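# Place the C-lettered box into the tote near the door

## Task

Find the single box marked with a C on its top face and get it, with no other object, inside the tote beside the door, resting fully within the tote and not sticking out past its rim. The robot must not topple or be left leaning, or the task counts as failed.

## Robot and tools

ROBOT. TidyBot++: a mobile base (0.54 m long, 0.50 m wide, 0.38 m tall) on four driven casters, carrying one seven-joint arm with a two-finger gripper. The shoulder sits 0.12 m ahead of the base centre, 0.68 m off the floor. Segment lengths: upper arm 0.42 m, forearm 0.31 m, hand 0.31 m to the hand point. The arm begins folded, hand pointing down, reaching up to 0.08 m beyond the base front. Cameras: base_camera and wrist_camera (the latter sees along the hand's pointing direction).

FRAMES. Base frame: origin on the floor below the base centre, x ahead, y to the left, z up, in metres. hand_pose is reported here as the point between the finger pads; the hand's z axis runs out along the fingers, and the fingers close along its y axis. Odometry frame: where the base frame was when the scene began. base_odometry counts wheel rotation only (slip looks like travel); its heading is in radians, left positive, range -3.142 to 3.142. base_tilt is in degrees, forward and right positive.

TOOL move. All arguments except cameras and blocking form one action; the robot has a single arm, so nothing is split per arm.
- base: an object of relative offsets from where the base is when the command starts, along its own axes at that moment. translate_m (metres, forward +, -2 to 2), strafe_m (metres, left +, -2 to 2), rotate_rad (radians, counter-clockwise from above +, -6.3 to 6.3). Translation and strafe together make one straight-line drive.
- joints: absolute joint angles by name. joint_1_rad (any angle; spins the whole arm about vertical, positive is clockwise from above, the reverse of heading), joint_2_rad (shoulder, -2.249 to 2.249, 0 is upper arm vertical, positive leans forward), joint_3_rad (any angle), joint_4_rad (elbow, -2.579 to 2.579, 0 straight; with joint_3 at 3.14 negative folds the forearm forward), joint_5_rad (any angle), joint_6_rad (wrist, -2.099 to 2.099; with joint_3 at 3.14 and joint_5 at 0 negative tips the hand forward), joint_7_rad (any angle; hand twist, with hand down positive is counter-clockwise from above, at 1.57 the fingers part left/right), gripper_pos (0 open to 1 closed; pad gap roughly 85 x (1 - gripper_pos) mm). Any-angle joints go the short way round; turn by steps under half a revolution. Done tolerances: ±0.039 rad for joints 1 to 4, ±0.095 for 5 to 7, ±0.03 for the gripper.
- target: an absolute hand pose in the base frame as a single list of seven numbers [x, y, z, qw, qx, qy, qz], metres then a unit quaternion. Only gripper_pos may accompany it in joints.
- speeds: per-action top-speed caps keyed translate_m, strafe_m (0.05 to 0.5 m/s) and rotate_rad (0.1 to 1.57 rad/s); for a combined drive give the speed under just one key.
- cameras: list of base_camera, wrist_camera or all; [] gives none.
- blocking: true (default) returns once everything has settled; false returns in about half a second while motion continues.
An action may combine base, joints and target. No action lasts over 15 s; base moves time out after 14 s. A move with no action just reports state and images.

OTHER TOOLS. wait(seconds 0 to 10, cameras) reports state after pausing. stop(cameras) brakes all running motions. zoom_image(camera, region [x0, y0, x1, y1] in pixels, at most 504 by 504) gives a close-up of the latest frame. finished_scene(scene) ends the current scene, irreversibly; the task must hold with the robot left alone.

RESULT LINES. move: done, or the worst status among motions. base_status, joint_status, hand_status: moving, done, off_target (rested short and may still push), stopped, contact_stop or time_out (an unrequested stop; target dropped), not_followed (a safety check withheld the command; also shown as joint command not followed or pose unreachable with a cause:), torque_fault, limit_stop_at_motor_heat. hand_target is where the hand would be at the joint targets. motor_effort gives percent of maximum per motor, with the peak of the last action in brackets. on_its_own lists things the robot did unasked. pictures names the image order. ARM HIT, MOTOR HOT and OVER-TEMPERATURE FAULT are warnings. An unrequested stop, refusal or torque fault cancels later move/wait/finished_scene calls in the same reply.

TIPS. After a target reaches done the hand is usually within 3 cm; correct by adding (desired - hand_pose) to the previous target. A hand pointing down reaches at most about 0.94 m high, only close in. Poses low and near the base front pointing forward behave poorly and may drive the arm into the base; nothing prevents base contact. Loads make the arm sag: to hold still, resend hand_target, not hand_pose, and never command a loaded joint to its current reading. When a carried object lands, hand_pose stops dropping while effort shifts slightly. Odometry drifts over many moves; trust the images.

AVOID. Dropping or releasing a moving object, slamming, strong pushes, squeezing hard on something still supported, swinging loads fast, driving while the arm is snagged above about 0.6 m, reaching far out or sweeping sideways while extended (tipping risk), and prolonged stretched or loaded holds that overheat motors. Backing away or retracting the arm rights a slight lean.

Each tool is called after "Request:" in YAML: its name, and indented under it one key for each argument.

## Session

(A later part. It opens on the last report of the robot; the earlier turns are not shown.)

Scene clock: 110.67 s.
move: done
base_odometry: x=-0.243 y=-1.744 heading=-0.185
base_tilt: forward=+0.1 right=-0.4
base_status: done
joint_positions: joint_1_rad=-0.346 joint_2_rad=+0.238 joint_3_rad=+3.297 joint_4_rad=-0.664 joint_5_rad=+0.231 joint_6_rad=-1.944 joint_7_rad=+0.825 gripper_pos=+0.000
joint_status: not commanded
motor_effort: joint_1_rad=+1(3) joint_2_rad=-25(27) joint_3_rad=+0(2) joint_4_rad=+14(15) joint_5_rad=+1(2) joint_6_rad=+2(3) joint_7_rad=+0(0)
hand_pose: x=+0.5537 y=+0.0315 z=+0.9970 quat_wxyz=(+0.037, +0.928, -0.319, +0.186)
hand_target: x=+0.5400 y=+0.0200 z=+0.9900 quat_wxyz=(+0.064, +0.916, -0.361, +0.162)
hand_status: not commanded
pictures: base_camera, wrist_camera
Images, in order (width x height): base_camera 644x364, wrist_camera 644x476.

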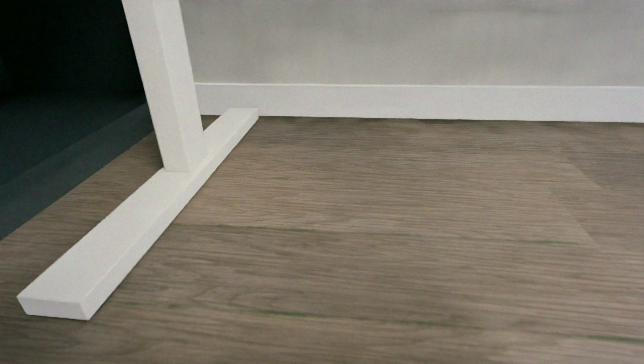

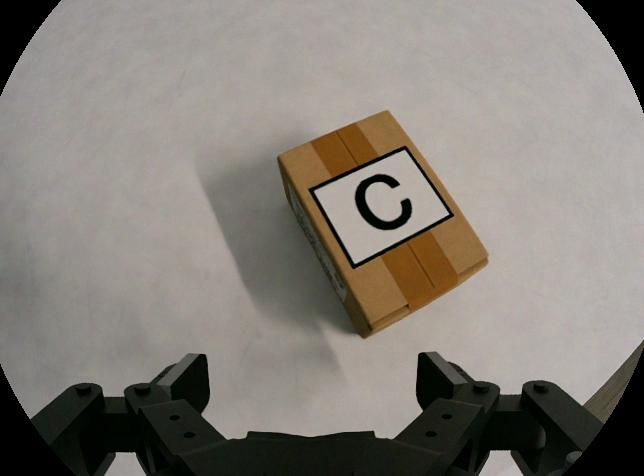

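Request:
move:
  target: [0.53, 0.02, 1.06, 0.055, 0.93, -0.27, 0.25]
  cameras: []

Request:
move:
  target: [0.55, -0.03, 1.06, 0.0327, 0.953, -0.110, 0.282]

Scene clock: 119.90 s.
move: done
base_odometry: x=-0.243 y=-1.744 heading=-0.185
base_tilt: forward=+0.0 right=-0.5
base_status: not commanded
joint_positions: joint_1_rad=-0.376 joint_2_rad=+0.200 joint_3_rad=+3.297 joint_4_rad=-0.531 joint_5_rad=+0.318 joint_6_rad=-1.944 joint_7_rad=+0.913 gripper_pos=+0.000
joint_status: not commanded
motor_effort: joint_1_rad=+0(1) joint_2_rad=-22(27) joint_3_rad=+0(1) joint_4_rad=+13(15) joint_5_rad=+2(2) joint_6_rad=+4(4) joint_7_rad=+0(1)
hand_pose: x=+0.5493 y=+0.0185 z=+1.0629 quat_wxyz=(+0.033, +0.917, -0.291, +0.270)
hand_target: x=+0.5300 y=+0.0200 z=+1.0600 quat_wxyz=(+0.055, +0.928, -0.270, +0.250)
hand_status: done (0.020 m and 4.5 deg from the pose sent, 0.068 m and 9.5 deg at the start)

Scene clock: 121.67 s.
move: done
base_odometry: x=-0.243 y=-1.744 heading=-0.185
base_tilt: forward=+0.1 right=-0.4
base_status: not commanded
joint_positions: joint_1_rad=-0.096 joint_2_rad=+0.112 joint_3_rad=+3.228 joint_4_rad=-0.677 joint_5_rad=+0.170 joint_6_rad=-1.865 joint_7_rad=+1.334 gripper_pos=+0.000
joint_status: not commanded
motor_effort: joint_1_rad=+0(2) joint_2_rad=-20(23) joint_3_rad=+0(1) joint_4_rad=+14(14) joint_5_rad=+1(2) joint_6_rad=+4(4) joint_7_rad=+0(1)
hand_pose: x=+0.5335 y=-0.0413 z=+1.0498 quat_wxyz=(+0.047, +0.955, -0.152, +0.249)
hand_target: x=+0.5500 y=-0.0300 z=+1.0600 quat_wxyz=(+0.033, +0.953, -0.110, +0.282)
hand_status: done (0.022 m and 6.3 deg from the pose sent, 0.049 m and 21.2 deg at the start)
pictures: base_camera, wrist_camera
Images, in order (width x height): base_camera 644x364, wrist_camera 644x476.

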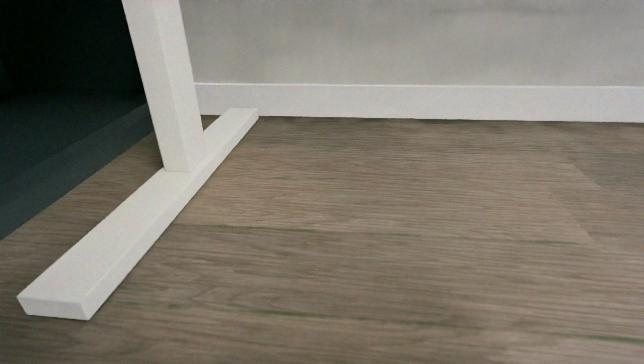

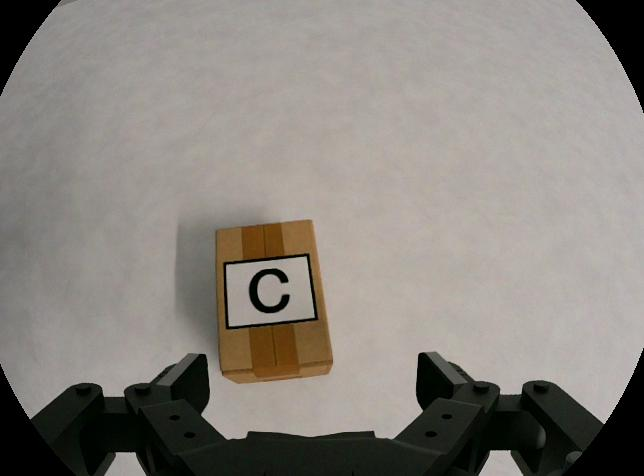

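Request:
move:
  target: [0.595, -0.028, 1.06, 0.0219, 0.953, -0.0717, 0.291]

Scene clock: 129.47 s.
move: done
base_odometry: x=-0.243 y=-1.744 heading=-0.185
base_tilt: forward=+0.1 right=-0.5
base_status: not commanded
joint_positions: joint_1_rad=-0.060 joint_2_rad=+0.173 joint_3_rad=+3.228 joint_4_rad=-0.593 joint_5_rad=+0.087 joint_6_rad=-1.853 joint_7_rad=+1.428 gripper_pos=+0.000
joint_status: not commanded
motor_effort: joint_1_rad=+0(1) joint_2_rad=-22(24) joint_3_rad=+0(1) joint_4_rad=+14(15) joint_5_rad=+0(1) joint_6_rad=+4(5) joint_7_rad=+0(0)
hand_pose: x=+0.5641 y=-0.0305 z=+1.0547 quat_wxyz=(+0.029, +0.959, -0.102, +0.261)
hand_target: x=+0.5950 y=-0.0280 z=+1.0600 quat_wxyz=(+0.022, +0.954, -0.072, +0.291)
hand_status: done (0.031 m and 5.0 deg from the pose sent, 0.064 m and 10.8 deg at the start)
pictures: base_camera, wrist_camera
Images, in order (width x height): base_camera 644x364, wrist_camera 644x476.

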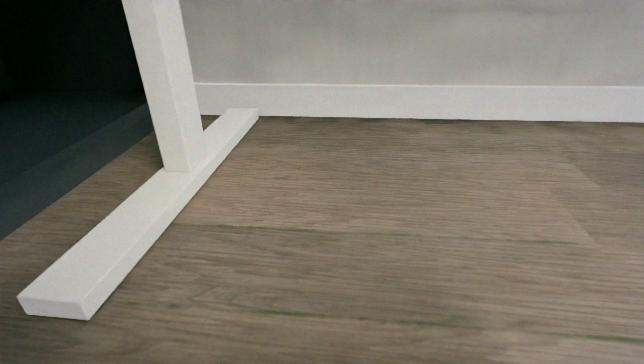

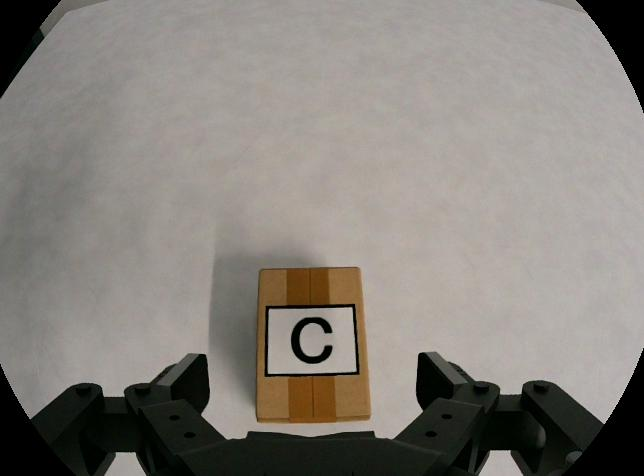

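Request:
move:
  target: [0.622, -0.033, 1.015, 0.0219, 0.953, -0.0717, 0.291]

Scene clock: 133.30 s.
move: done
base_odometry: x=-0.243 y=-1.744 heading=-0.185
base_tilt: forward=+0.0 right=-0.4
base_status: not commanded
joint_positions: joint_1_rad=-0.050 joint_2_rad=+0.173 joint_3_rad=+3.228 joint_4_rad=-0.793 joint_5_rad=+0.085 joint_6_rad=-1.661 joint_7_rad=+1.429 gripper_pos=+0.000
joint_status: not commanded
motor_effort: joint_1_rad=+1(1) joint_2_rad=-25(26) joint_3_rad=+0(1) joint_4_rad=+16(17) joint_5_rad=+0(1) joint_6_rad=+4(5) joint_7_rad=+0(0)
hand_pose: x=+0.6023 y=-0.0376 z=+1.0058 quat_wxyz=(+0.034, +0.961, -0.098, +0.257)
hand_target: x=+0.6220 y=-0.0330 z=+1.0150 quat_wxyz=(+0.022, +0.954, -0.072, +0.291)
hand_status: done (0.022 m and 5.2 deg from the pose sent, 0.070 m and 5.0 deg at the start)
pictures: base_camera, wrist_camera
Images, in order (width x height): base_camera 644x364, wrist_camera 644x476.

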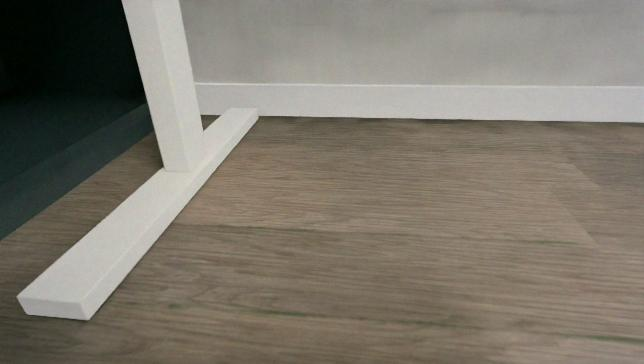

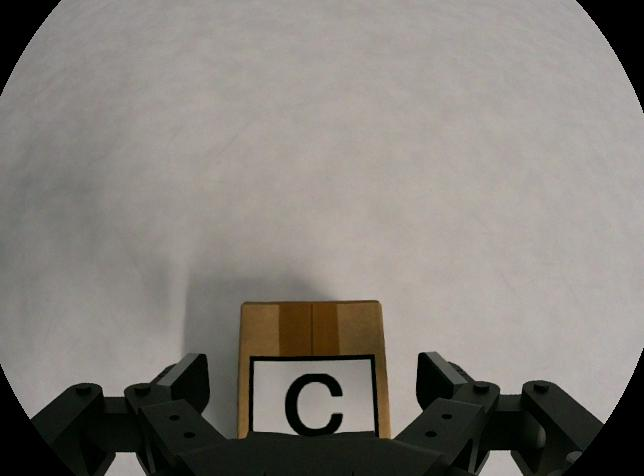

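Request:
move:
  target: [0.612, -0.033, 0.995, 0.0219, 0.953, -0.0717, 0.291]

Request:
move:
  joints: {"gripper_pos": 0.6}

Scene clock: 135.87 s.
move: done
base_odometry: x=-0.243 y=-1.744 heading=-0.185
base_tilt: forward=+0.0 right=-0.4
base_status: not commanded
joint_positions: joint_1_rad=-0.046 joint_2_rad=+0.125 joint_3_rad=+3.227 joint_4_rad=-0.938 joint_5_rad=+0.085 joint_6_rad=-1.572 joint_7_rad=+1.429 gripper_pos=+0.000
joint_status: not commanded
motor_effort: joint_1_rad=+0(1) joint_2_rad=-23(25) joint_3_rad=+0(1) joint_4_rad=+17(17) joint_5_rad=+0(1) joint_6_rad=+4(4) joint_7_rad=+0(0)
hand_pose: x=+0.5965 y=-0.0404 z=+0.9813 quat_wxyz=(+0.033, +0.962, -0.097, +0.253)
hand_target: x=+0.6120 y=-0.0330 z=+0.9950 quat_wxyz=(+0.022, +0.954, -0.072, +0.291)
hand_status: done (0.022 m and 5.5 deg from the pose sent, 0.015 m and 5.2 deg at the start)
pictures: base_camera, wrist_camera
Images, in order (width x height): base_camera 644x364, wrist_camera 644x476.

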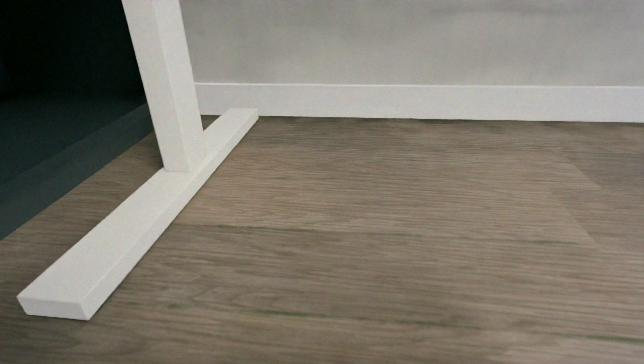

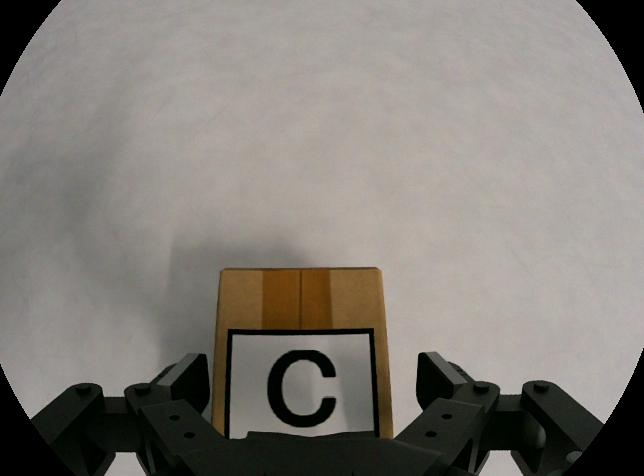

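Scene clock: 136.73 s.
move: off_target
base_odometry: x=-0.243 y=-1.744 heading=-0.185
base_tilt: forward=+0.1 right=-0.5
base_status: not commanded
joint_positions: joint_1_rad=-0.046 joint_2_rad=+0.122 joint_3_rad=+3.227 joint_4_rad=-0.941 joint_5_rad=+0.085 joint_6_rad=-1.568 joint_7_rad=+1.429 gripper_pos=+0.352
joint_status: gripper_pos off_target (ended at +0.352, target +0.600)
motor_effort: joint_1_rad=+0(1) joint_2_rad=-23(24) joint_3_rad=+0(1) joint_4_rad=+17(18) joint_5_rad=+1(1) joint_6_rad=+4(5) joint_7_rad=+0(1)
hand_pose: x=+0.5961 y=-0.0403 z=+0.9823 quat_wxyz=(+0.033, +0.962, -0.096, +0.255)
hand_target: x=+0.6120 y=-0.0330 z=+0.9950 quat_wxyz=(+0.022, +0.954, -0.072, +0.291)
hand_status: not commanded
pictures: base_camera, wrist_camera
Images, in order (width x height): base_camera 644x364, wrist_camera 644x476.

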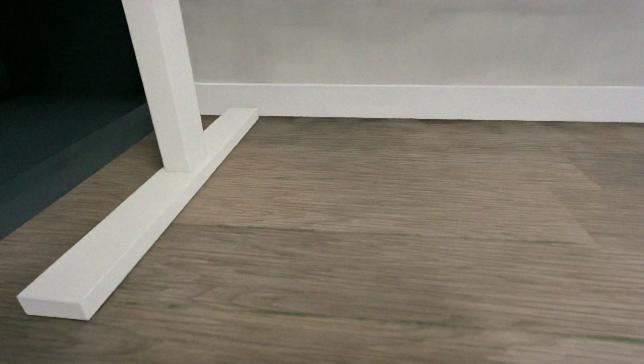

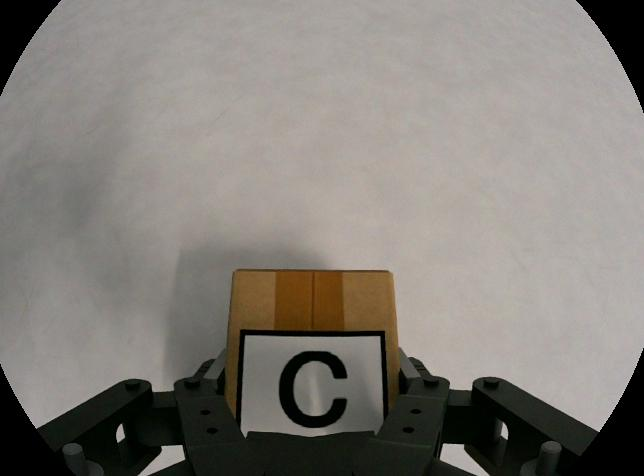

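Request:
move:
  target: [0.60, -0.033, 1.06, 0.0219, 0.953, -0.0717, 0.291]
  cameras: []

Request:
move:
  base: {"translate_m": -0.6}
  joints: {"gripper_pos": 0.8}

Request:
move:
  base: {"translate_m": -1.33, "strafe_m": -0.1}
  target: [0.40, 0.0, 0.85, 0, 1, 0, 0.03]

Request:
move:
  base: {"rotate_rad": 1.571}

Scene clock: 147.30 s.
move: done
base_odometry: x=-0.243 y=-1.744 heading=-0.185
base_tilt: forward=+0.1 right=-0.5
base_status: not commanded
joint_positions: joint_1_rad=-0.043 joint_2_rad=+0.184 joint_3_rad=+3.227 joint_4_rad=-0.577 joint_5_rad=+0.073 joint_6_rad=-1.708 joint_7_rad=+1.441 gripper_pos=+0.352
joint_status: not commanded
motor_effort: joint_1_rad=+0(2) joint_2_rad=-24(26) joint_3_rad=-1(1) joint_4_rad=+15(19) joint_5_rad=+0(1) joint_6_rad=+6(6) joint_7_rad=+0(1)
hand_pose: x=+0.6057 y=-0.0344 z=+1.0806 quat_wxyz=(+0.025, +0.938, -0.094, +0.332)
hand_target: x=+0.6000 y=-0.0330 z=+1.0600 quat_wxyz=(+0.022, +0.954, -0.072, +0.291)
hand_status: done (0.021 m and 5.6 deg from the pose sent, 0.078 m and 5.3 deg at the start)

Scene clock: 149.87 s.
move: off_target
base_odometry: x=-0.833 y=-1.633 heading=-0.186
base_tilt: forward=+0.1 right=-0.4
base_status: done
joint_positions: joint_1_rad=-0.042 joint_2_rad=+0.201 joint_3_rad=+3.227 joint_4_rad=-0.574 joint_5_rad=+0.070 joint_6_rad=-1.714 joint_7_rad=+1.442 gripper_pos=+0.352
joint_status: gripper_pos off_target (ended at +0.352, target +0.800)
motor_effort: joint_1_rad=+1(2) joint_2_rad=-25(29) joint_3_rad=+0(1) joint_4_rad=+16(16) joint_5_rad=+0(1) joint_6_rad=+6(6) joint_7_rad=+0(1)
hand_pose: x=+0.6113 y=-0.0341 z=+1.0722 quat_wxyz=(+0.025, +0.942, -0.094, +0.322)
hand_target: x=+0.6000 y=-0.0330 z=+1.0600 quat_wxyz=(+0.022, +0.954, -0.072, +0.291)
hand_status: not commanded
pictures: base_camera, wrist_camera
Images, in order (width x height): base_camera 644x364, wrist_camera 644x476.

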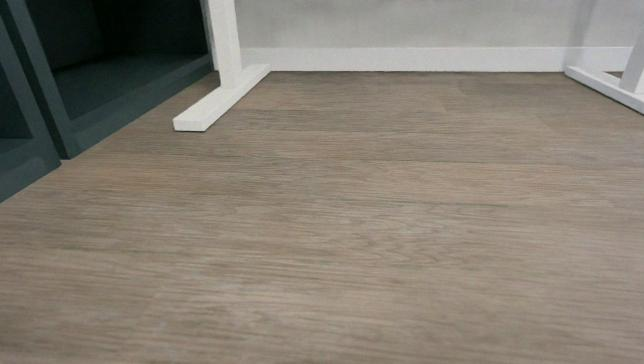

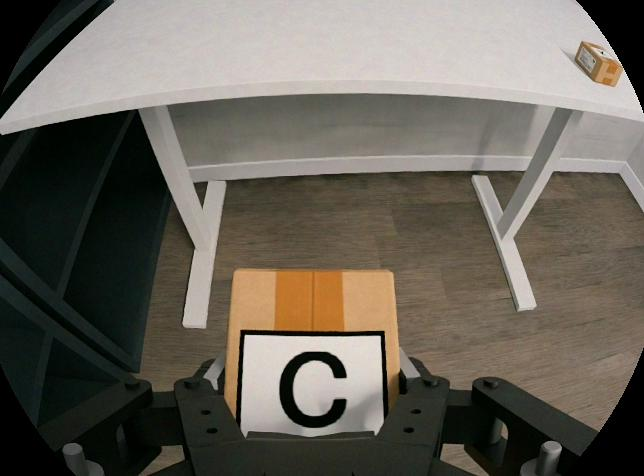

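Scene clock: 153.90 s.
move: done
base_odometry: x=-2.159 y=-1.485 heading=-0.186
base_tilt: forward=+0.1 right=-0.4
base_status: done
joint_positions: joint_1_rad=-0.039 joint_2_rad=-0.101 joint_3_rad=+3.184 joint_4_rad=-1.476 joint_5_rad=+0.041 joint_6_rad=-1.714 joint_7_rad=+1.518 gripper_pos=+0.352
joint_status: not commanded
motor_effort: joint_1_rad=+0(2) joint_2_rad=-14(29) joint_3_rad=-1(1) joint_4_rad=+17(18) joint_5_rad=+0(1) joint_6_rad=+1(6) joint_7_rad=+0(0)
hand_pose: x=+0.4017 y=-0.0128 z=+0.8509 quat_wxyz=(+0.017, +0.999, -0.032, +0.027)
hand_target: x=+0.4000 y=+0.0000 z=+0.8500 quat_wxyz=(+0.000, +1.000, +0.000, +0.030)
hand_status: done (0.013 m and 4.2 deg from the pose sent, 0.309 m and 36.1 deg at the start)
pictures: base_camera, wrist_camera
Images, in order (width x height): base_camera 644x364, wrist_camera 644x476.

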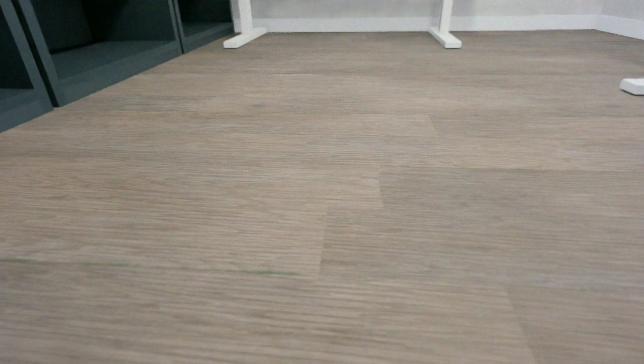

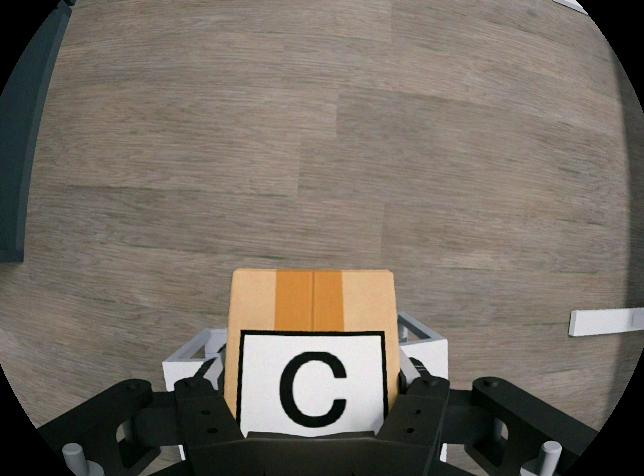

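Scene clock: 156.20 s.
move: done
base_odometry: x=-2.159 y=-1.485 heading=+1.384
base_tilt: forward=+0.0 right=-0.4
base_status: done
joint_positions: joint_1_rad=-0.033 joint_2_rad=-0.101 joint_3_rad=+3.173 joint_4_rad=-1.476 joint_5_rad=+0.032 joint_6_rad=-1.714 joint_7_rad=+1.518 gripper_pos=+0.352
joint_status: not commanded
motor_effort: joint_1_rad=+0(2) joint_2_rad=-15(17) joint_3_rad=-1(3) joint_4_rad=+17(17) joint_5_rad=+0(1) joint_6_rad=+0(1) joint_7_rad=+0(1)
hand_pose: x=+0.4017 y=-0.0087 z=+0.8508 quat_wxyz=(+0.013, +0.999, -0.029, +0.027)
hand_target: x=+0.4000 y=+0.0000 z=+0.8500 quat_wxyz=(+0.000, +1.000, +0.000, +0.030)
hand_status: not commanded
pictures: base_camera, wrist_camera
Images, in order (width x height): base_camera 644x364, wrist_camera 644x476.

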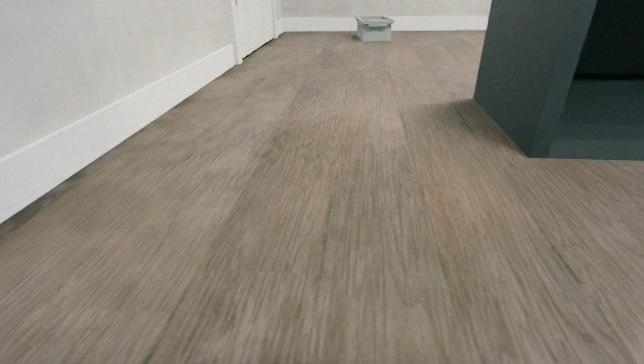

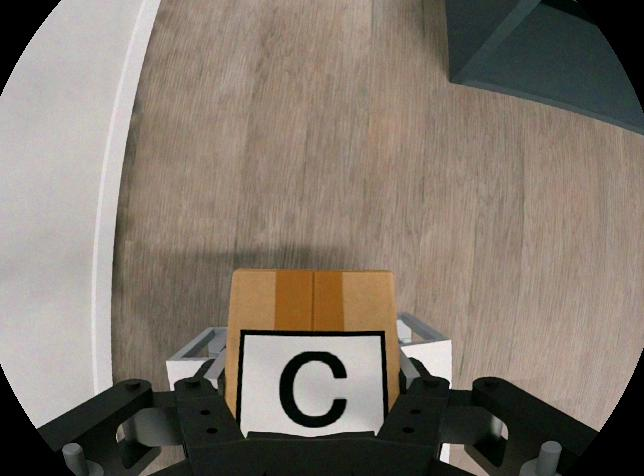

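Request:
move:
  base: {"translate_m": 1.9}

Scene clock: 164.27 s.
move: done
base_odometry: x=-1.806 y=+0.382 heading=+1.385
base_tilt: forward=+0.1 right=-0.4
base_status: done
joint_positions: joint_1_rad=-0.033 joint_2_rad=-0.105 joint_3_rad=+3.173 joint_4_rad=-1.477 joint_5_rad=+0.032 joint_6_rad=-1.714 joint_7_rad=+1.518 gripper_pos=+0.352
joint_status: not commanded
motor_effort: joint_1_rad=+0(1) joint_2_rad=-14(18) joint_3_rad=+0(2) joint_4_rad=+17(17) joint_5_rad=+0(1) joint_6_rad=+1(2) joint_7_rad=+0(1)
hand_pose: x=+0.4010 y=-0.0088 z=+0.8516 quat_wxyz=(+0.013, +0.999, -0.029, +0.028)
hand_target: x=+0.4000 y=+0.0000 z=+0.8500 quat_wxyz=(+0.000, +1.000, +0.000, +0.030)
hand_status: not commanded
pictures: base_camera, wrist_camera
Images, in order (width x height): base_camera 644x364, wrist_camera 644x476.

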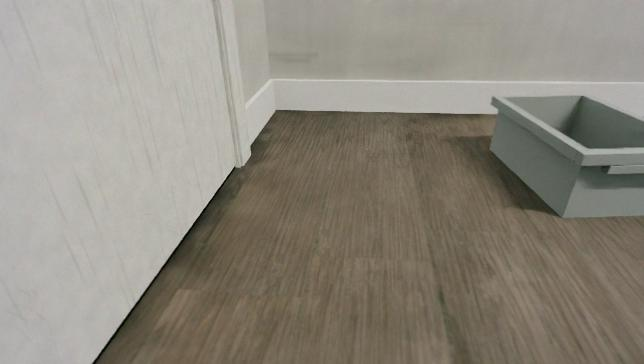

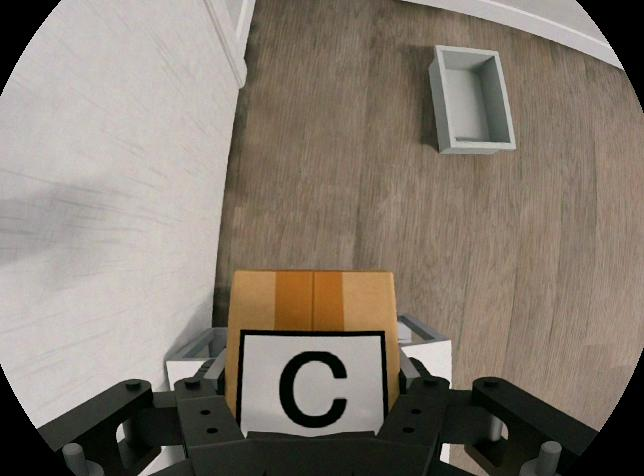

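Request:
move:
  base: {"translate_m": 0.25, "strafe_m": -0.4}

Request:
move:
  target: [0.58, 0.02, 0.52, 0.086, 0.913, -0.2825, 0.279]

Scene clock: 170.60 s.
move: done
base_odometry: x=-1.367 y=+0.554 heading=+1.386
base_tilt: forward=+0.1 right=-0.4
base_status: done
joint_positions: joint_1_rad=-0.030 joint_2_rad=-0.105 joint_3_rad=+3.173 joint_4_rad=-1.477 joint_5_rad=+0.031 joint_6_rad=-1.714 joint_7_rad=+1.518 gripper_pos=+0.352
joint_status: not commanded
motor_effort: joint_1_rad=+0(2) joint_2_rad=-14(17) joint_3_rad=+0(2) joint_4_rad=+17(17) joint_5_rad=+0(1) joint_6_rad=+1(1) joint_7_rad=+0(0)
hand_pose: x=+0.4009 y=-0.0091 z=+0.8516 quat_wxyz=(+0.013, +0.999, -0.030, +0.028)
hand_target: x=+0.4000 y=+0.0000 z=+0.8500 quat_wxyz=(+0.000, +1.000, +0.000, +0.030)
hand_status: not commanded
pictures: base_camera, wrist_camera
Images, in order (width x height): base_camera 644x364, wrist_camera 644x476.

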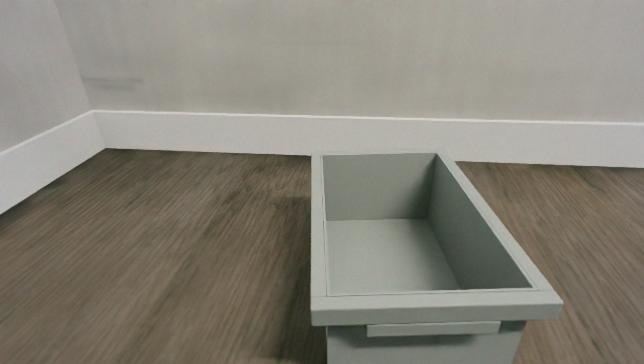

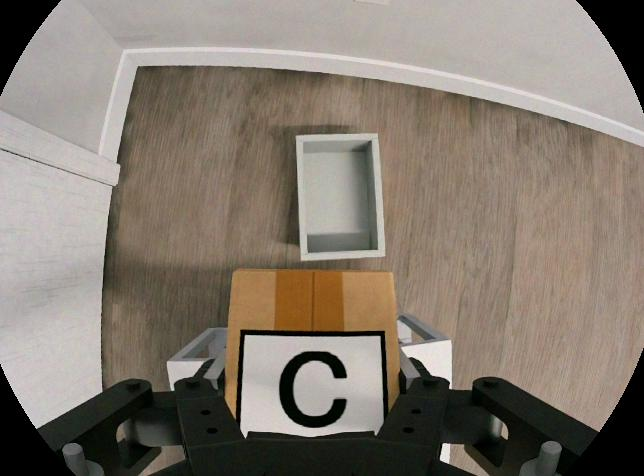

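Scene clock: 173.37 s.
move: done
base_odometry: x=-1.367 y=+0.554 heading=+1.386
base_tilt: forward=+0.1 right=-0.4
base_status: not commanded
joint_positions: joint_1_rad=-0.989 joint_2_rad=+0.589 joint_3_rad=+4.042 joint_4_rad=-2.192 joint_5_rad=-0.245 joint_6_rad=-0.214 joint_7_rad=+1.014 gripper_pos=+0.352
joint_status: not commanded
motor_effort: joint_1_rad=+0(1) joint_2_rad=-25(28) joint_3_rad=+7(8) joint_4_rad=+10(17) joint_5_rad=+0(1) joint_6_rad=+4(4) joint_7_rad=+0(1)
hand_pose: x=+0.5639 y=+0.0242 z=+0.5155 quat_wxyz=(+0.094, +0.933, -0.251, +0.240)
hand_target: x=+0.5800 y=+0.0200 z=+0.5200 quat_wxyz=(+0.086, +0.914, -0.283, +0.279)
hand_status: done (0.017 m and 6.3 deg from the pose sent, 0.378 m and 43.1 deg at the start)
pictures: base_camera, wrist_camera
Images, in order (width x height): base_camera 644x364, wrist_camera 644x476.

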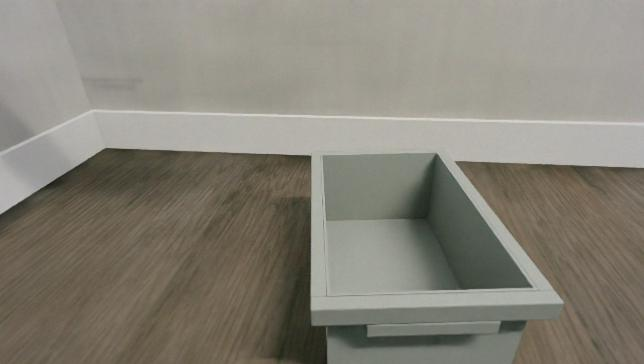

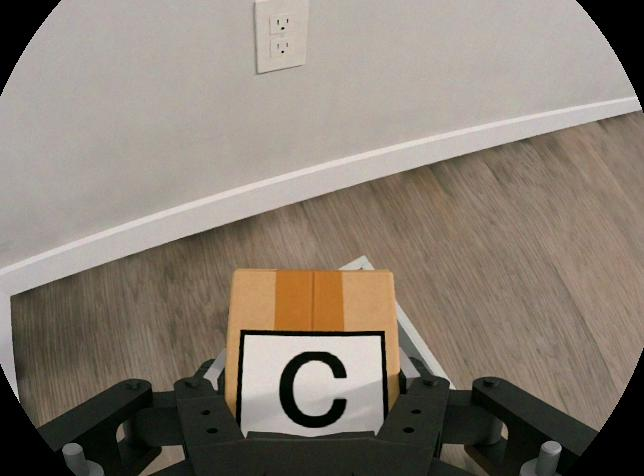

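Request:
move:
  target: [0.635, -0.06, 0.31, 0.086, 0.913, -0.2825, 0.279]

Scene clock: 177.50 s.
move: done
base_odometry: x=-1.367 y=+0.554 heading=+1.386
base_tilt: forward=+0.1 right=-0.4
base_status: not commanded
joint_positions: joint_1_rad=-0.294 joint_2_rad=+1.054 joint_3_rad=+3.399 joint_4_rad=-2.078 joint_5_rad=-0.438 joint_6_rad=+0.380 joint_7_rad=+1.187 gripper_pos=+0.352
joint_status: not commanded
motor_effort: joint_1_rad=+1(2) joint_2_rad=-37(38) joint_3_rad=+4(8) joint_4_rad=+2(10) joint_5_rad=-1(1) joint_6_rad=+4(5) joint_7_rad=+0(0)
hand_pose: x=+0.6180 y=-0.0514 z=+0.3121 quat_wxyz=(+0.080, +0.919, -0.293, +0.250)
hand_target: x=+0.6350 y=-0.0600 z=+0.3100 quat_wxyz=(+0.086, +0.914, -0.283, +0.279)
hand_status: done (0.019 m and 3.7 deg from the pose sent, 0.233 m and 6.3 deg at the start)
pictures: base_camera, wrist_camera
Images, in order (width x height): base_camera 644x364, wrist_camera 644x476.

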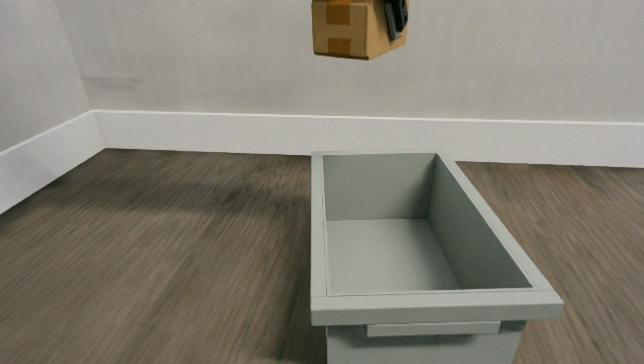

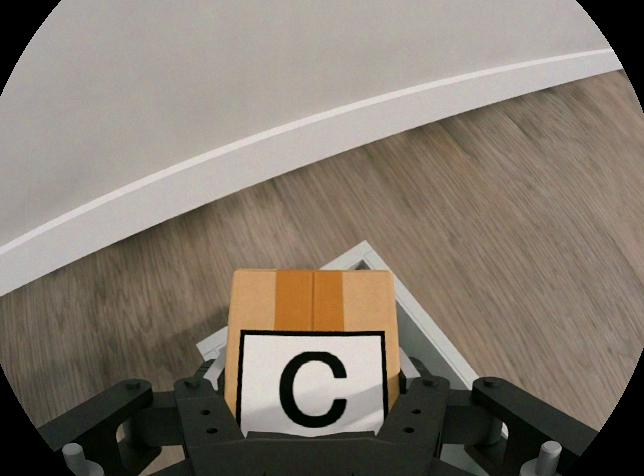

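Request:
move:
  target: [0.617, -0.09, 0.2, 0.086, 0.913, -0.2825, 0.279]

Scene clock: 183.23 s.
move: done
base_odometry: x=-1.367 y=+0.554 heading=+1.386
base_tilt: forward=+0.1 right=-0.4
base_status: not commanded
joint_positions: joint_1_rad=-0.158 joint_2_rad=+1.348 joint_3_rad=+3.311 joint_4_rad=-1.979 joint_5_rad=-0.429 joint_6_rad=+0.598 joint_7_rad=+1.188 gripper_pos=+0.352
joint_status: not commanded
motor_effort: joint_1_rad=-1(2) joint_2_rad=-38(41) joint_3_rad=+3(5) joint_4_rad=-1(2) joint_5_rad=-2(2) joint_6_rad=+5(5) joint_7_rad=+0(0)
hand_pose: x=+0.5975 y=-0.0955 z=+0.2015 quat_wxyz=(+0.100, +0.914, -0.302, +0.250)
hand_target: x=+0.6170 y=-0.0900 z=+0.2000 quat_wxyz=(+0.086, +0.914, -0.283, +0.279)
hand_status: done (0.020 m and 4.4 deg from the pose sent, 0.119 m and 3.7 deg at the start)
pictures: base_camera, wrist_camera
Images, in order (width x height): base_camera 644x364, wrist_camera 644x476.

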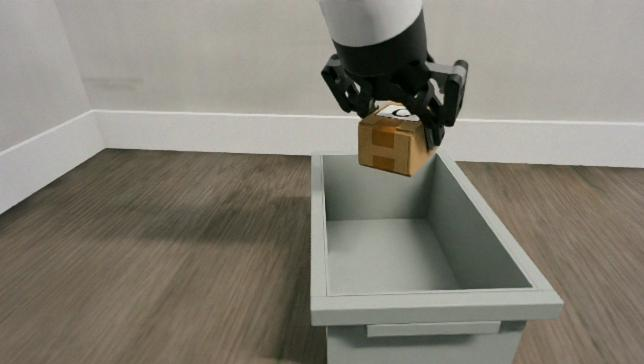

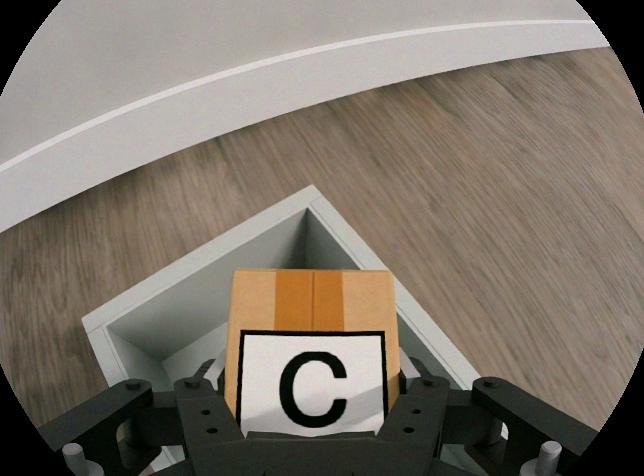

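Request:
move:
  target: [0.612, -0.092, 0.11, 0.086, 0.913, -0.2825, 0.279]

Request:
move:
  target: [0.612, -0.092, 0.07, 0.086, 0.913, -0.2825, 0.279]

Scene clock: 187.57 s.
move: done
base_odometry: x=-1.367 y=+0.554 heading=+1.386
base_tilt: forward=+0.1 right=-0.4
base_status: not commanded
joint_positions: joint_1_rad=-0.150 joint_2_rad=+1.571 joint_3_rad=+3.291 joint_4_rad=-1.801 joint_5_rad=-0.429 joint_6_rad=+0.643 joint_7_rad=+1.188 gripper_pos=+0.352
joint_status: not commanded
motor_effort: joint_1_rad=+1(1) joint_2_rad=-38(41) joint_3_rad=+3(4) joint_4_rad=-2(2) joint_5_rad=-2(2) joint_6_rad=+4(5) joint_7_rad=+0(0)
hand_pose: x=+0.5956 y=-0.0930 z=+0.1106 quat_wxyz=(+0.099, +0.920, -0.287, +0.249)
hand_target: x=+0.6120 y=-0.0920 z=+0.1100 quat_wxyz=(+0.086, +0.914, -0.283, +0.279)
hand_status: done (0.016 m and 3.9 deg from the pose sent, 0.093 m and 4.4 deg at the start)
pictures: base_camera, wrist_camera
Images, in order (width x height): base_camera 644x364, wrist_camera 644x476.

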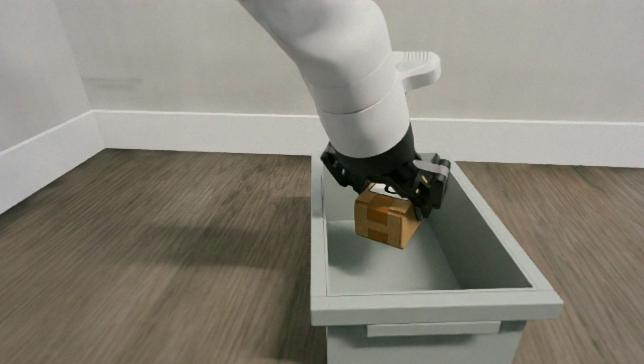

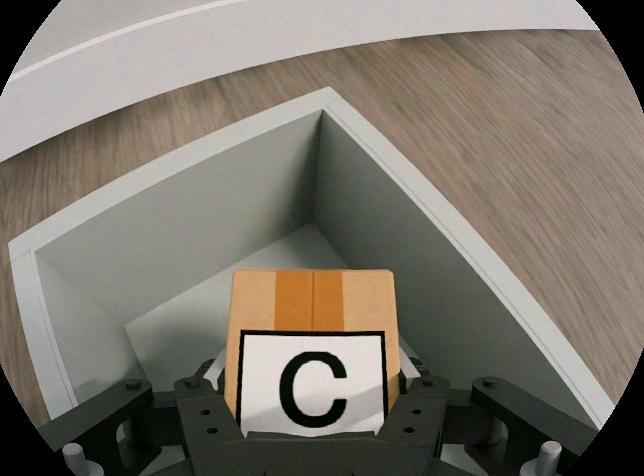

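Scene clock: 188.53 s.
move: done
base_odometry: x=-1.367 y=+0.554 heading=+1.386
base_tilt: forward=+0.1 right=-0.4
base_status: not commanded
joint_positions: joint_1_rad=-0.144 joint_2_rad=+1.658 joint_3_rad=+3.284 joint_4_rad=-1.695 joint_5_rad=-0.429 joint_6_rad=+0.643 joint_7_rad=+1.188 gripper_pos=+0.352
joint_status: not commanded
motor_effort: joint_1_rad=+0(2) joint_2_rad=-38(41) joint_3_rad=+3(4) joint_4_rad=-2(2) joint_5_rad=-2(2) joint_6_rad=+4(5) joint_7_rad=+0(1)
hand_pose: x=+0.6051 y=-0.0893 z=+0.0734 quat_wxyz=(+0.091, +0.920, -0.284, +0.255)
hand_target: x=+0.6120 y=-0.0920 z=+0.0700 quat_wxyz=(+0.086, +0.914, -0.283, +0.279)
hand_status: done (0.008 m and 2.9 deg from the pose sent, 0.044 m and 3.9 deg at the start)
pictures: base_camera, wrist_camera
Images, in order (width x height): base_camera 644x364, wrist_camera 644x476.

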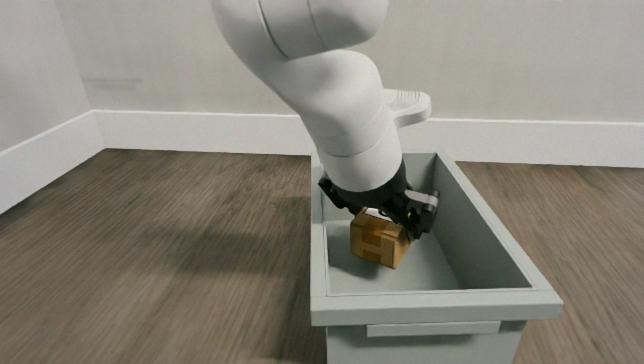

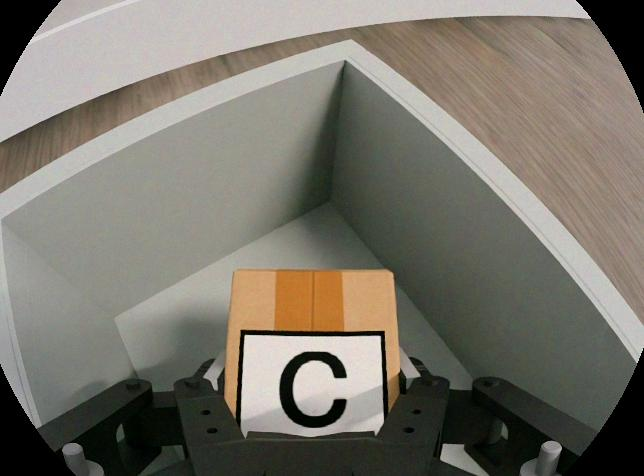

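Request:
move:
  target: [0.606, -0.104, 0.05, 0.086, 0.913, -0.2825, 0.279]
  cameras: ["base_camera"]

Request:
move:
  target: [0.604, -0.104, 0.036, 0.086, 0.913, -0.2825, 0.279]

Scene clock: 191.17 s.
move: done
base_odometry: x=-1.367 y=+0.554 heading=+1.386
base_tilt: forward=+0.1 right=-0.4
base_status: not commanded
joint_positions: joint_1_rad=-0.107 joint_2_rad=+1.708 joint_3_rad=+3.281 joint_4_rad=-1.653 joint_5_rad=-0.426 joint_6_rad=+0.657 joint_7_rad=+1.188 gripper_pos=+0.352
joint_status: not commanded
motor_effort: joint_1_rad=+0(2) joint_2_rad=-38(41) joint_3_rad=+3(4) joint_4_rad=-2(2) joint_5_rad=-2(2) joint_6_rad=+5(5) joint_7_rad=+0(0)
hand_pose: x=+0.5988 y=-0.1060 z=+0.0538 quat_wxyz=(+0.094, +0.915, -0.296, +0.256)
hand_target: x=+0.6060 y=-0.1040 z=+0.0500 quat_wxyz=(+0.086, +0.914, -0.283, +0.279)
hand_status: done (0.008 m and 3.2 deg from the pose sent, 0.028 m and 2.9 deg at the start)
Images, in order (width x height): base_camera 644x364.

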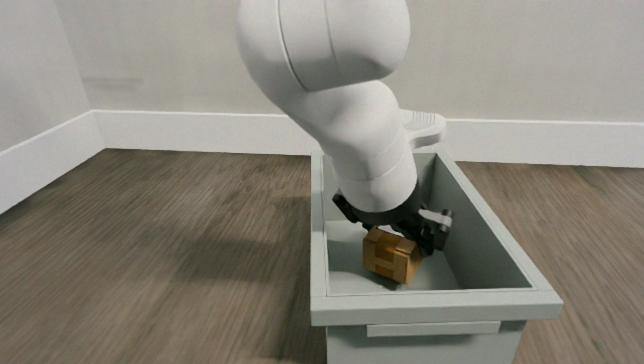

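Scene clock: 191.90 s.
move: done
base_odometry: x=-1.367 y=+0.554 heading=+1.386
base_tilt: forward=+0.1 right=-0.4
base_status: not commanded
joint_positions: joint_1_rad=-0.105 joint_2_rad=+1.738 joint_3_rad=+3.277 joint_4_rad=-1.618 joint_5_rad=-0.426 joint_6_rad=+0.657 joint_7_rad=+1.188 gripper_pos=+0.352
joint_status: not commanded
motor_effort: joint_1_rad=+0(1) joint_2_rad=-38(40) joint_3_rad=+3(4) joint_4_rad=-2(2) joint_5_rad=-2(2) joint_6_rad=+5(5) joint_7_rad=+0(0)
hand_pose: x=+0.5997 y=-0.1034 z=+0.0407 quat_wxyz=(+0.091, +0.915, -0.296, +0.257)
hand_target: x=+0.6040 y=-0.1040 z=+0.0360 quat_wxyz=(+0.086, +0.914, -0.283, +0.279)
hand_status: done (0.006 m and 3.0 deg from the pose sent, 0.019 m and 3.2 deg at the start)
pictures: base_camera, wrist_camera
Images, in order (width x height): base_camera 644x364, wrist_camera 644x476.

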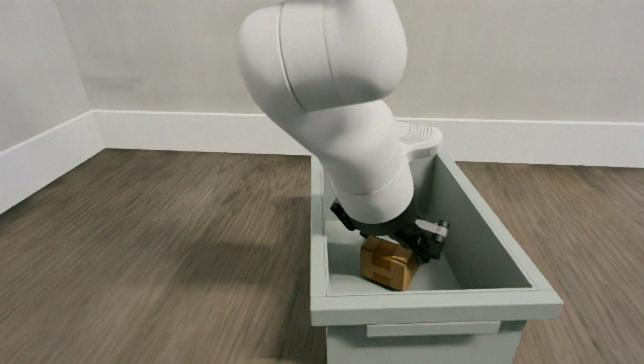

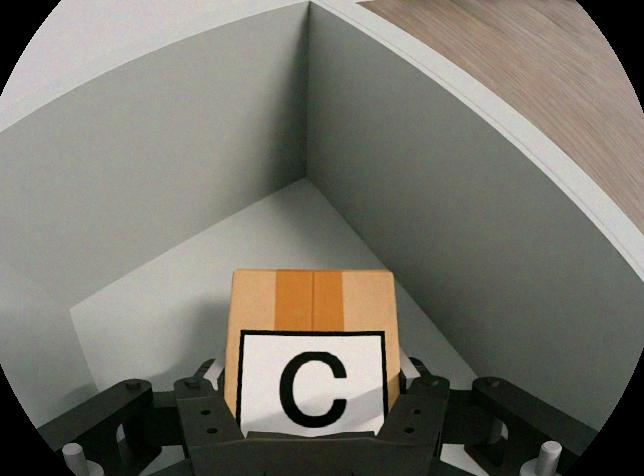

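Request:
move:
  target: [0.604, -0.104, 0.026, 0.086, 0.913, -0.2825, 0.279]
  cameras: []

Request:
move:
  target: [0.604, -0.104, 0.016, 0.086, 0.913, -0.2825, 0.279]
  cameras: ["base_camera"]

Scene clock: 194.33 s.
move: done
base_odometry: x=-1.367 y=+0.554 heading=+1.386
base_tilt: forward=+0.1 right=-0.4
base_status: not commanded
joint_positions: joint_1_rad=-0.105 joint_2_rad=+1.752 joint_3_rad=+3.277 joint_4_rad=-1.594 joint_5_rad=-0.426 joint_6_rad=+0.663 joint_7_rad=+1.188 gripper_pos=+0.352
joint_status: not commanded
motor_effort: joint_1_rad=+0(1) joint_2_rad=-34(38) joint_3_rad=+2(4) joint_4_rad=+0(2) joint_5_rad=-1(2) joint_6_rad=+4(5) joint_7_rad=+0(0)
hand_pose: x=+0.6061 y=-0.1030 z=+0.0362 quat_wxyz=(+0.088, +0.914, -0.295, +0.264)
hand_target: x=+0.6040 y=-0.1040 z=+0.0260 quat_wxyz=(+0.086, +0.914, -0.283, +0.279)
hand_status: done (0.010 m and 2.2 deg from the pose sent, 0.015 m and 3.0 deg at the start)

Scene clock: 194.97 s.
move: off_target
base_odometry: x=-1.367 y=+0.554 heading=+1.386
base_tilt: forward=+0.0 right=-0.4
base_status: not commanded
joint_positions: joint_1_rad=-0.104 joint_2_rad=+1.754 joint_3_rad=+3.277 joint_4_rad=-1.579 joint_5_rad=-0.426 joint_6_rad=+0.663 joint_7_rad=+1.188 gripper_pos=+0.352
joint_status: not commanded
motor_effort: joint_1_rad=-1(1) joint_2_rad=-32(34) joint_3_rad=+1(2) joint_4_rad=+2(3) joint_5_rad=+0(1) joint_6_rad=+3(4) joint_7_rad=+0(1)
hand_pose: x=+0.6135 y=-0.1023 z=+0.0364 quat_wxyz=(+0.085, +0.913, -0.295, +0.270)
hand_target: x=+0.6040 y=-0.1040 z=+0.0160 quat_wxyz=(+0.086, +0.914, -0.283, +0.279)
hand_status: off_target (0.023 m and 1.8 deg from the pose sent, 0.020 m and 2.2 deg at the start)
Images, in order (width x height): base_camera 644x364.

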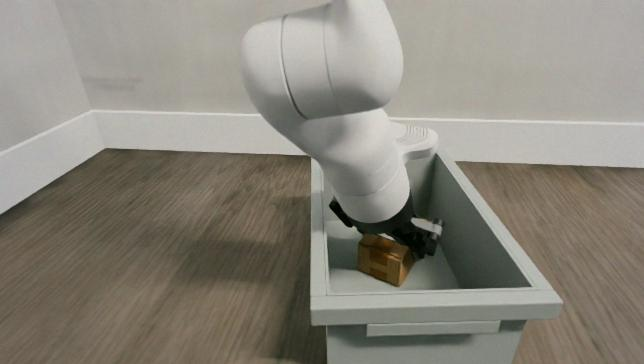

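Contact. Release and withdraw along the hand axis.

Request:
move:
  target: [0.607, -0.104, 0.026, 0.086, 0.913, -0.2825, 0.279]
  cameras: []

Request:
move:
  joints: {"gripper_pos": 0.12}

Request:
move:
  target: [0.57, -0.075, 0.13, 0.086, 0.913, -0.2825, 0.279]
  cameras: []

Request:
move:
  target: [0.55, -0.07, 0.38, 0.086, 0.913, -0.2825, 0.279]

Scene clock: 198.83 s.
move: done
base_odometry: x=-1.367 y=+0.554 heading=+1.386
base_tilt: forward=+0.1 right=-0.4
base_status: not commanded
joint_positions: joint_1_rad=-0.104 joint_2_rad=+1.753 joint_3_rad=+3.277 joint_4_rad=-1.580 joint_5_rad=-0.426 joint_6_rad=+0.663 joint_7_rad=+1.188 gripper_pos=+0.352
joint_status: not commanded
motor_effort: joint_1_rad=+0(1) joint_2_rad=-33(35) joint_3_rad=+2(3) joint_4_rad=+0(2) joint_5_rad=-1(1) joint_6_rad=+3(4) joint_7_rad=+0(1)
hand_pose: x=+0.6135 y=-0.1024 z=+0.0366 quat_wxyz=(+0.085, +0.912, -0.295, +0.270)
hand_target: x=+0.6070 y=-0.1040 z=+0.0260 quat_wxyz=(+0.086, +0.914, -0.283, +0.279)
hand_status: done (0.013 m and 1.8 deg from the pose sent, 0.012 m and 1.8 deg at the start)

Scene clock: 199.77 s.
move: done
base_odometry: x=-1.367 y=+0.554 heading=+1.386
base_tilt: forward=+0.1 right=-0.4
base_status: not commanded
joint_positions: joint_1_rad=-0.104 joint_2_rad=+1.763 joint_3_rad=+3.277 joint_4_rad=-1.579 joint_5_rad=-0.426 joint_6_rad=+0.663 joint_7_rad=+1.188 gripper_pos=+0.120
joint_status: all done
motor_effort: joint_1_rad=+1(1) joint_2_rad=-38(39) joint_3_rad=+2(4) joint_4_rad=-2(2) joint_5_rad=-1(2) joint_6_rad=+4(5) joint_7_rad=+0(0)
hand_pose: x=+0.6076 y=-0.1029 z=+0.0318 quat_wxyz=(+0.087, +0.914, -0.295, +0.266)
hand_target: x=+0.6070 y=-0.1040 z=+0.0260 quat_wxyz=(+0.086, +0.914, -0.283, +0.279)
hand_status: not commanded
pictures: base_camera, wrist_camera
Images, in order (width x height): base_camera 644x364, wrist_camera 644x476.

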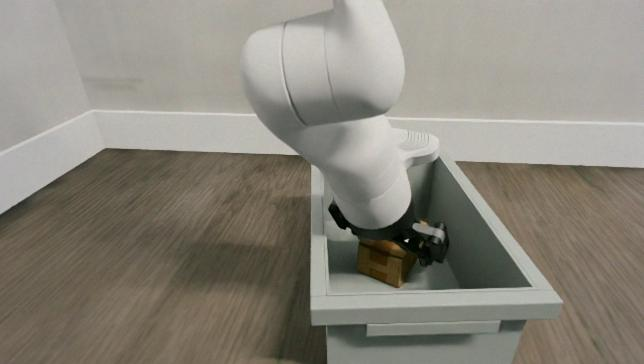

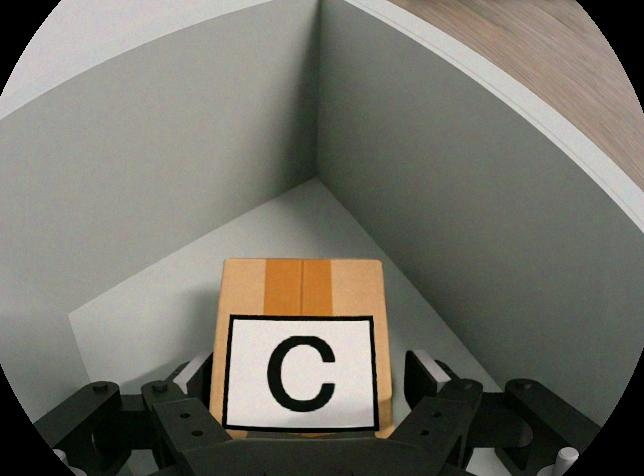

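Scene clock: 201.30 s.
move: done
base_odometry: x=-1.367 y=+0.554 heading=+1.386
base_tilt: forward=+0.1 right=-0.4
base_status: not commanded
joint_positions: joint_1_rad=-0.149 joint_2_rad=+1.578 joint_3_rad=+3.268 joint_4_rad=-1.924 joint_5_rad=-0.426 joint_6_rad=+0.770 joint_7_rad=+1.180 gripper_pos=+0.120
joint_status: not commanded
motor_effort: joint_1_rad=+0(1) joint_2_rad=-35(38) joint_3_rad=+3(4) joint_4_rad=-4(4) joint_5_rad=-2(2) joint_6_rad=+4(5) joint_7_rad=+0(0)
hand_pose: x=+0.5541 y=-0.0968 z=+0.1200 quat_wxyz=(+0.111, +0.921, -0.279, +0.248)
hand_target: x=+0.5700 y=-0.0750 z=+0.1300 quat_wxyz=(+0.086, +0.914, -0.283, +0.279)
hand_status: done (0.029 m and 4.7 deg from the pose sent, 0.109 m and 2.0 deg at the start)

Scene clock: 203.27 s.
move: done
base_odometry: x=-1.367 y=+0.554 heading=+1.386
base_tilt: forward=+0.1 right=-0.4
base_status: not commanded
joint_positions: joint_1_rad=-0.220 joint_2_rad=+0.892 joint_3_rad=+3.317 joint_4_rad=-2.367 joint_5_rad=-0.426 joint_6_rad=+0.680 joint_7_rad=+1.180 gripper_pos=+0.120
joint_status: not commanded
motor_effort: joint_1_rad=+0(1) joint_2_rad=-31(38) joint_3_rad=+2(3) joint_4_rad=+1(5) joint_5_rad=-1(2) joint_6_rad=+5(5) joint_7_rad=+0(0)
hand_pose: x=+0.5724 y=-0.0715 z=+0.3877 quat_wxyz=(+0.069, +0.896, -0.305, +0.314)
hand_target: x=+0.5500 y=-0.0700 z=+0.3800 quat_wxyz=(+0.086, +0.914, -0.283, +0.279)
hand_status: done (0.024 m and 5.5 deg from the pose sent, 0.261 m and 4.7 deg at the start)
pictures: base_camera, wrist_camera
Images, in order (width x height): base_camera 644x364, wrist_camera 644x476.

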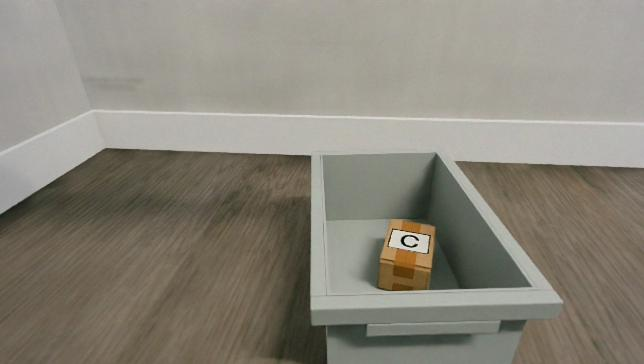

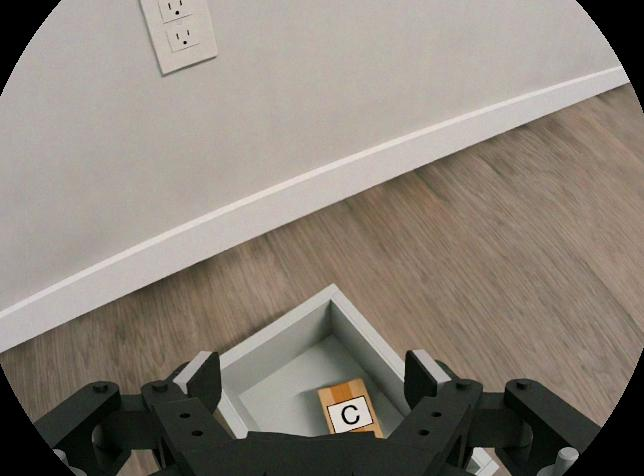

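Request:
finished_scene:
  scene: 3

The scene is finished: the task was done.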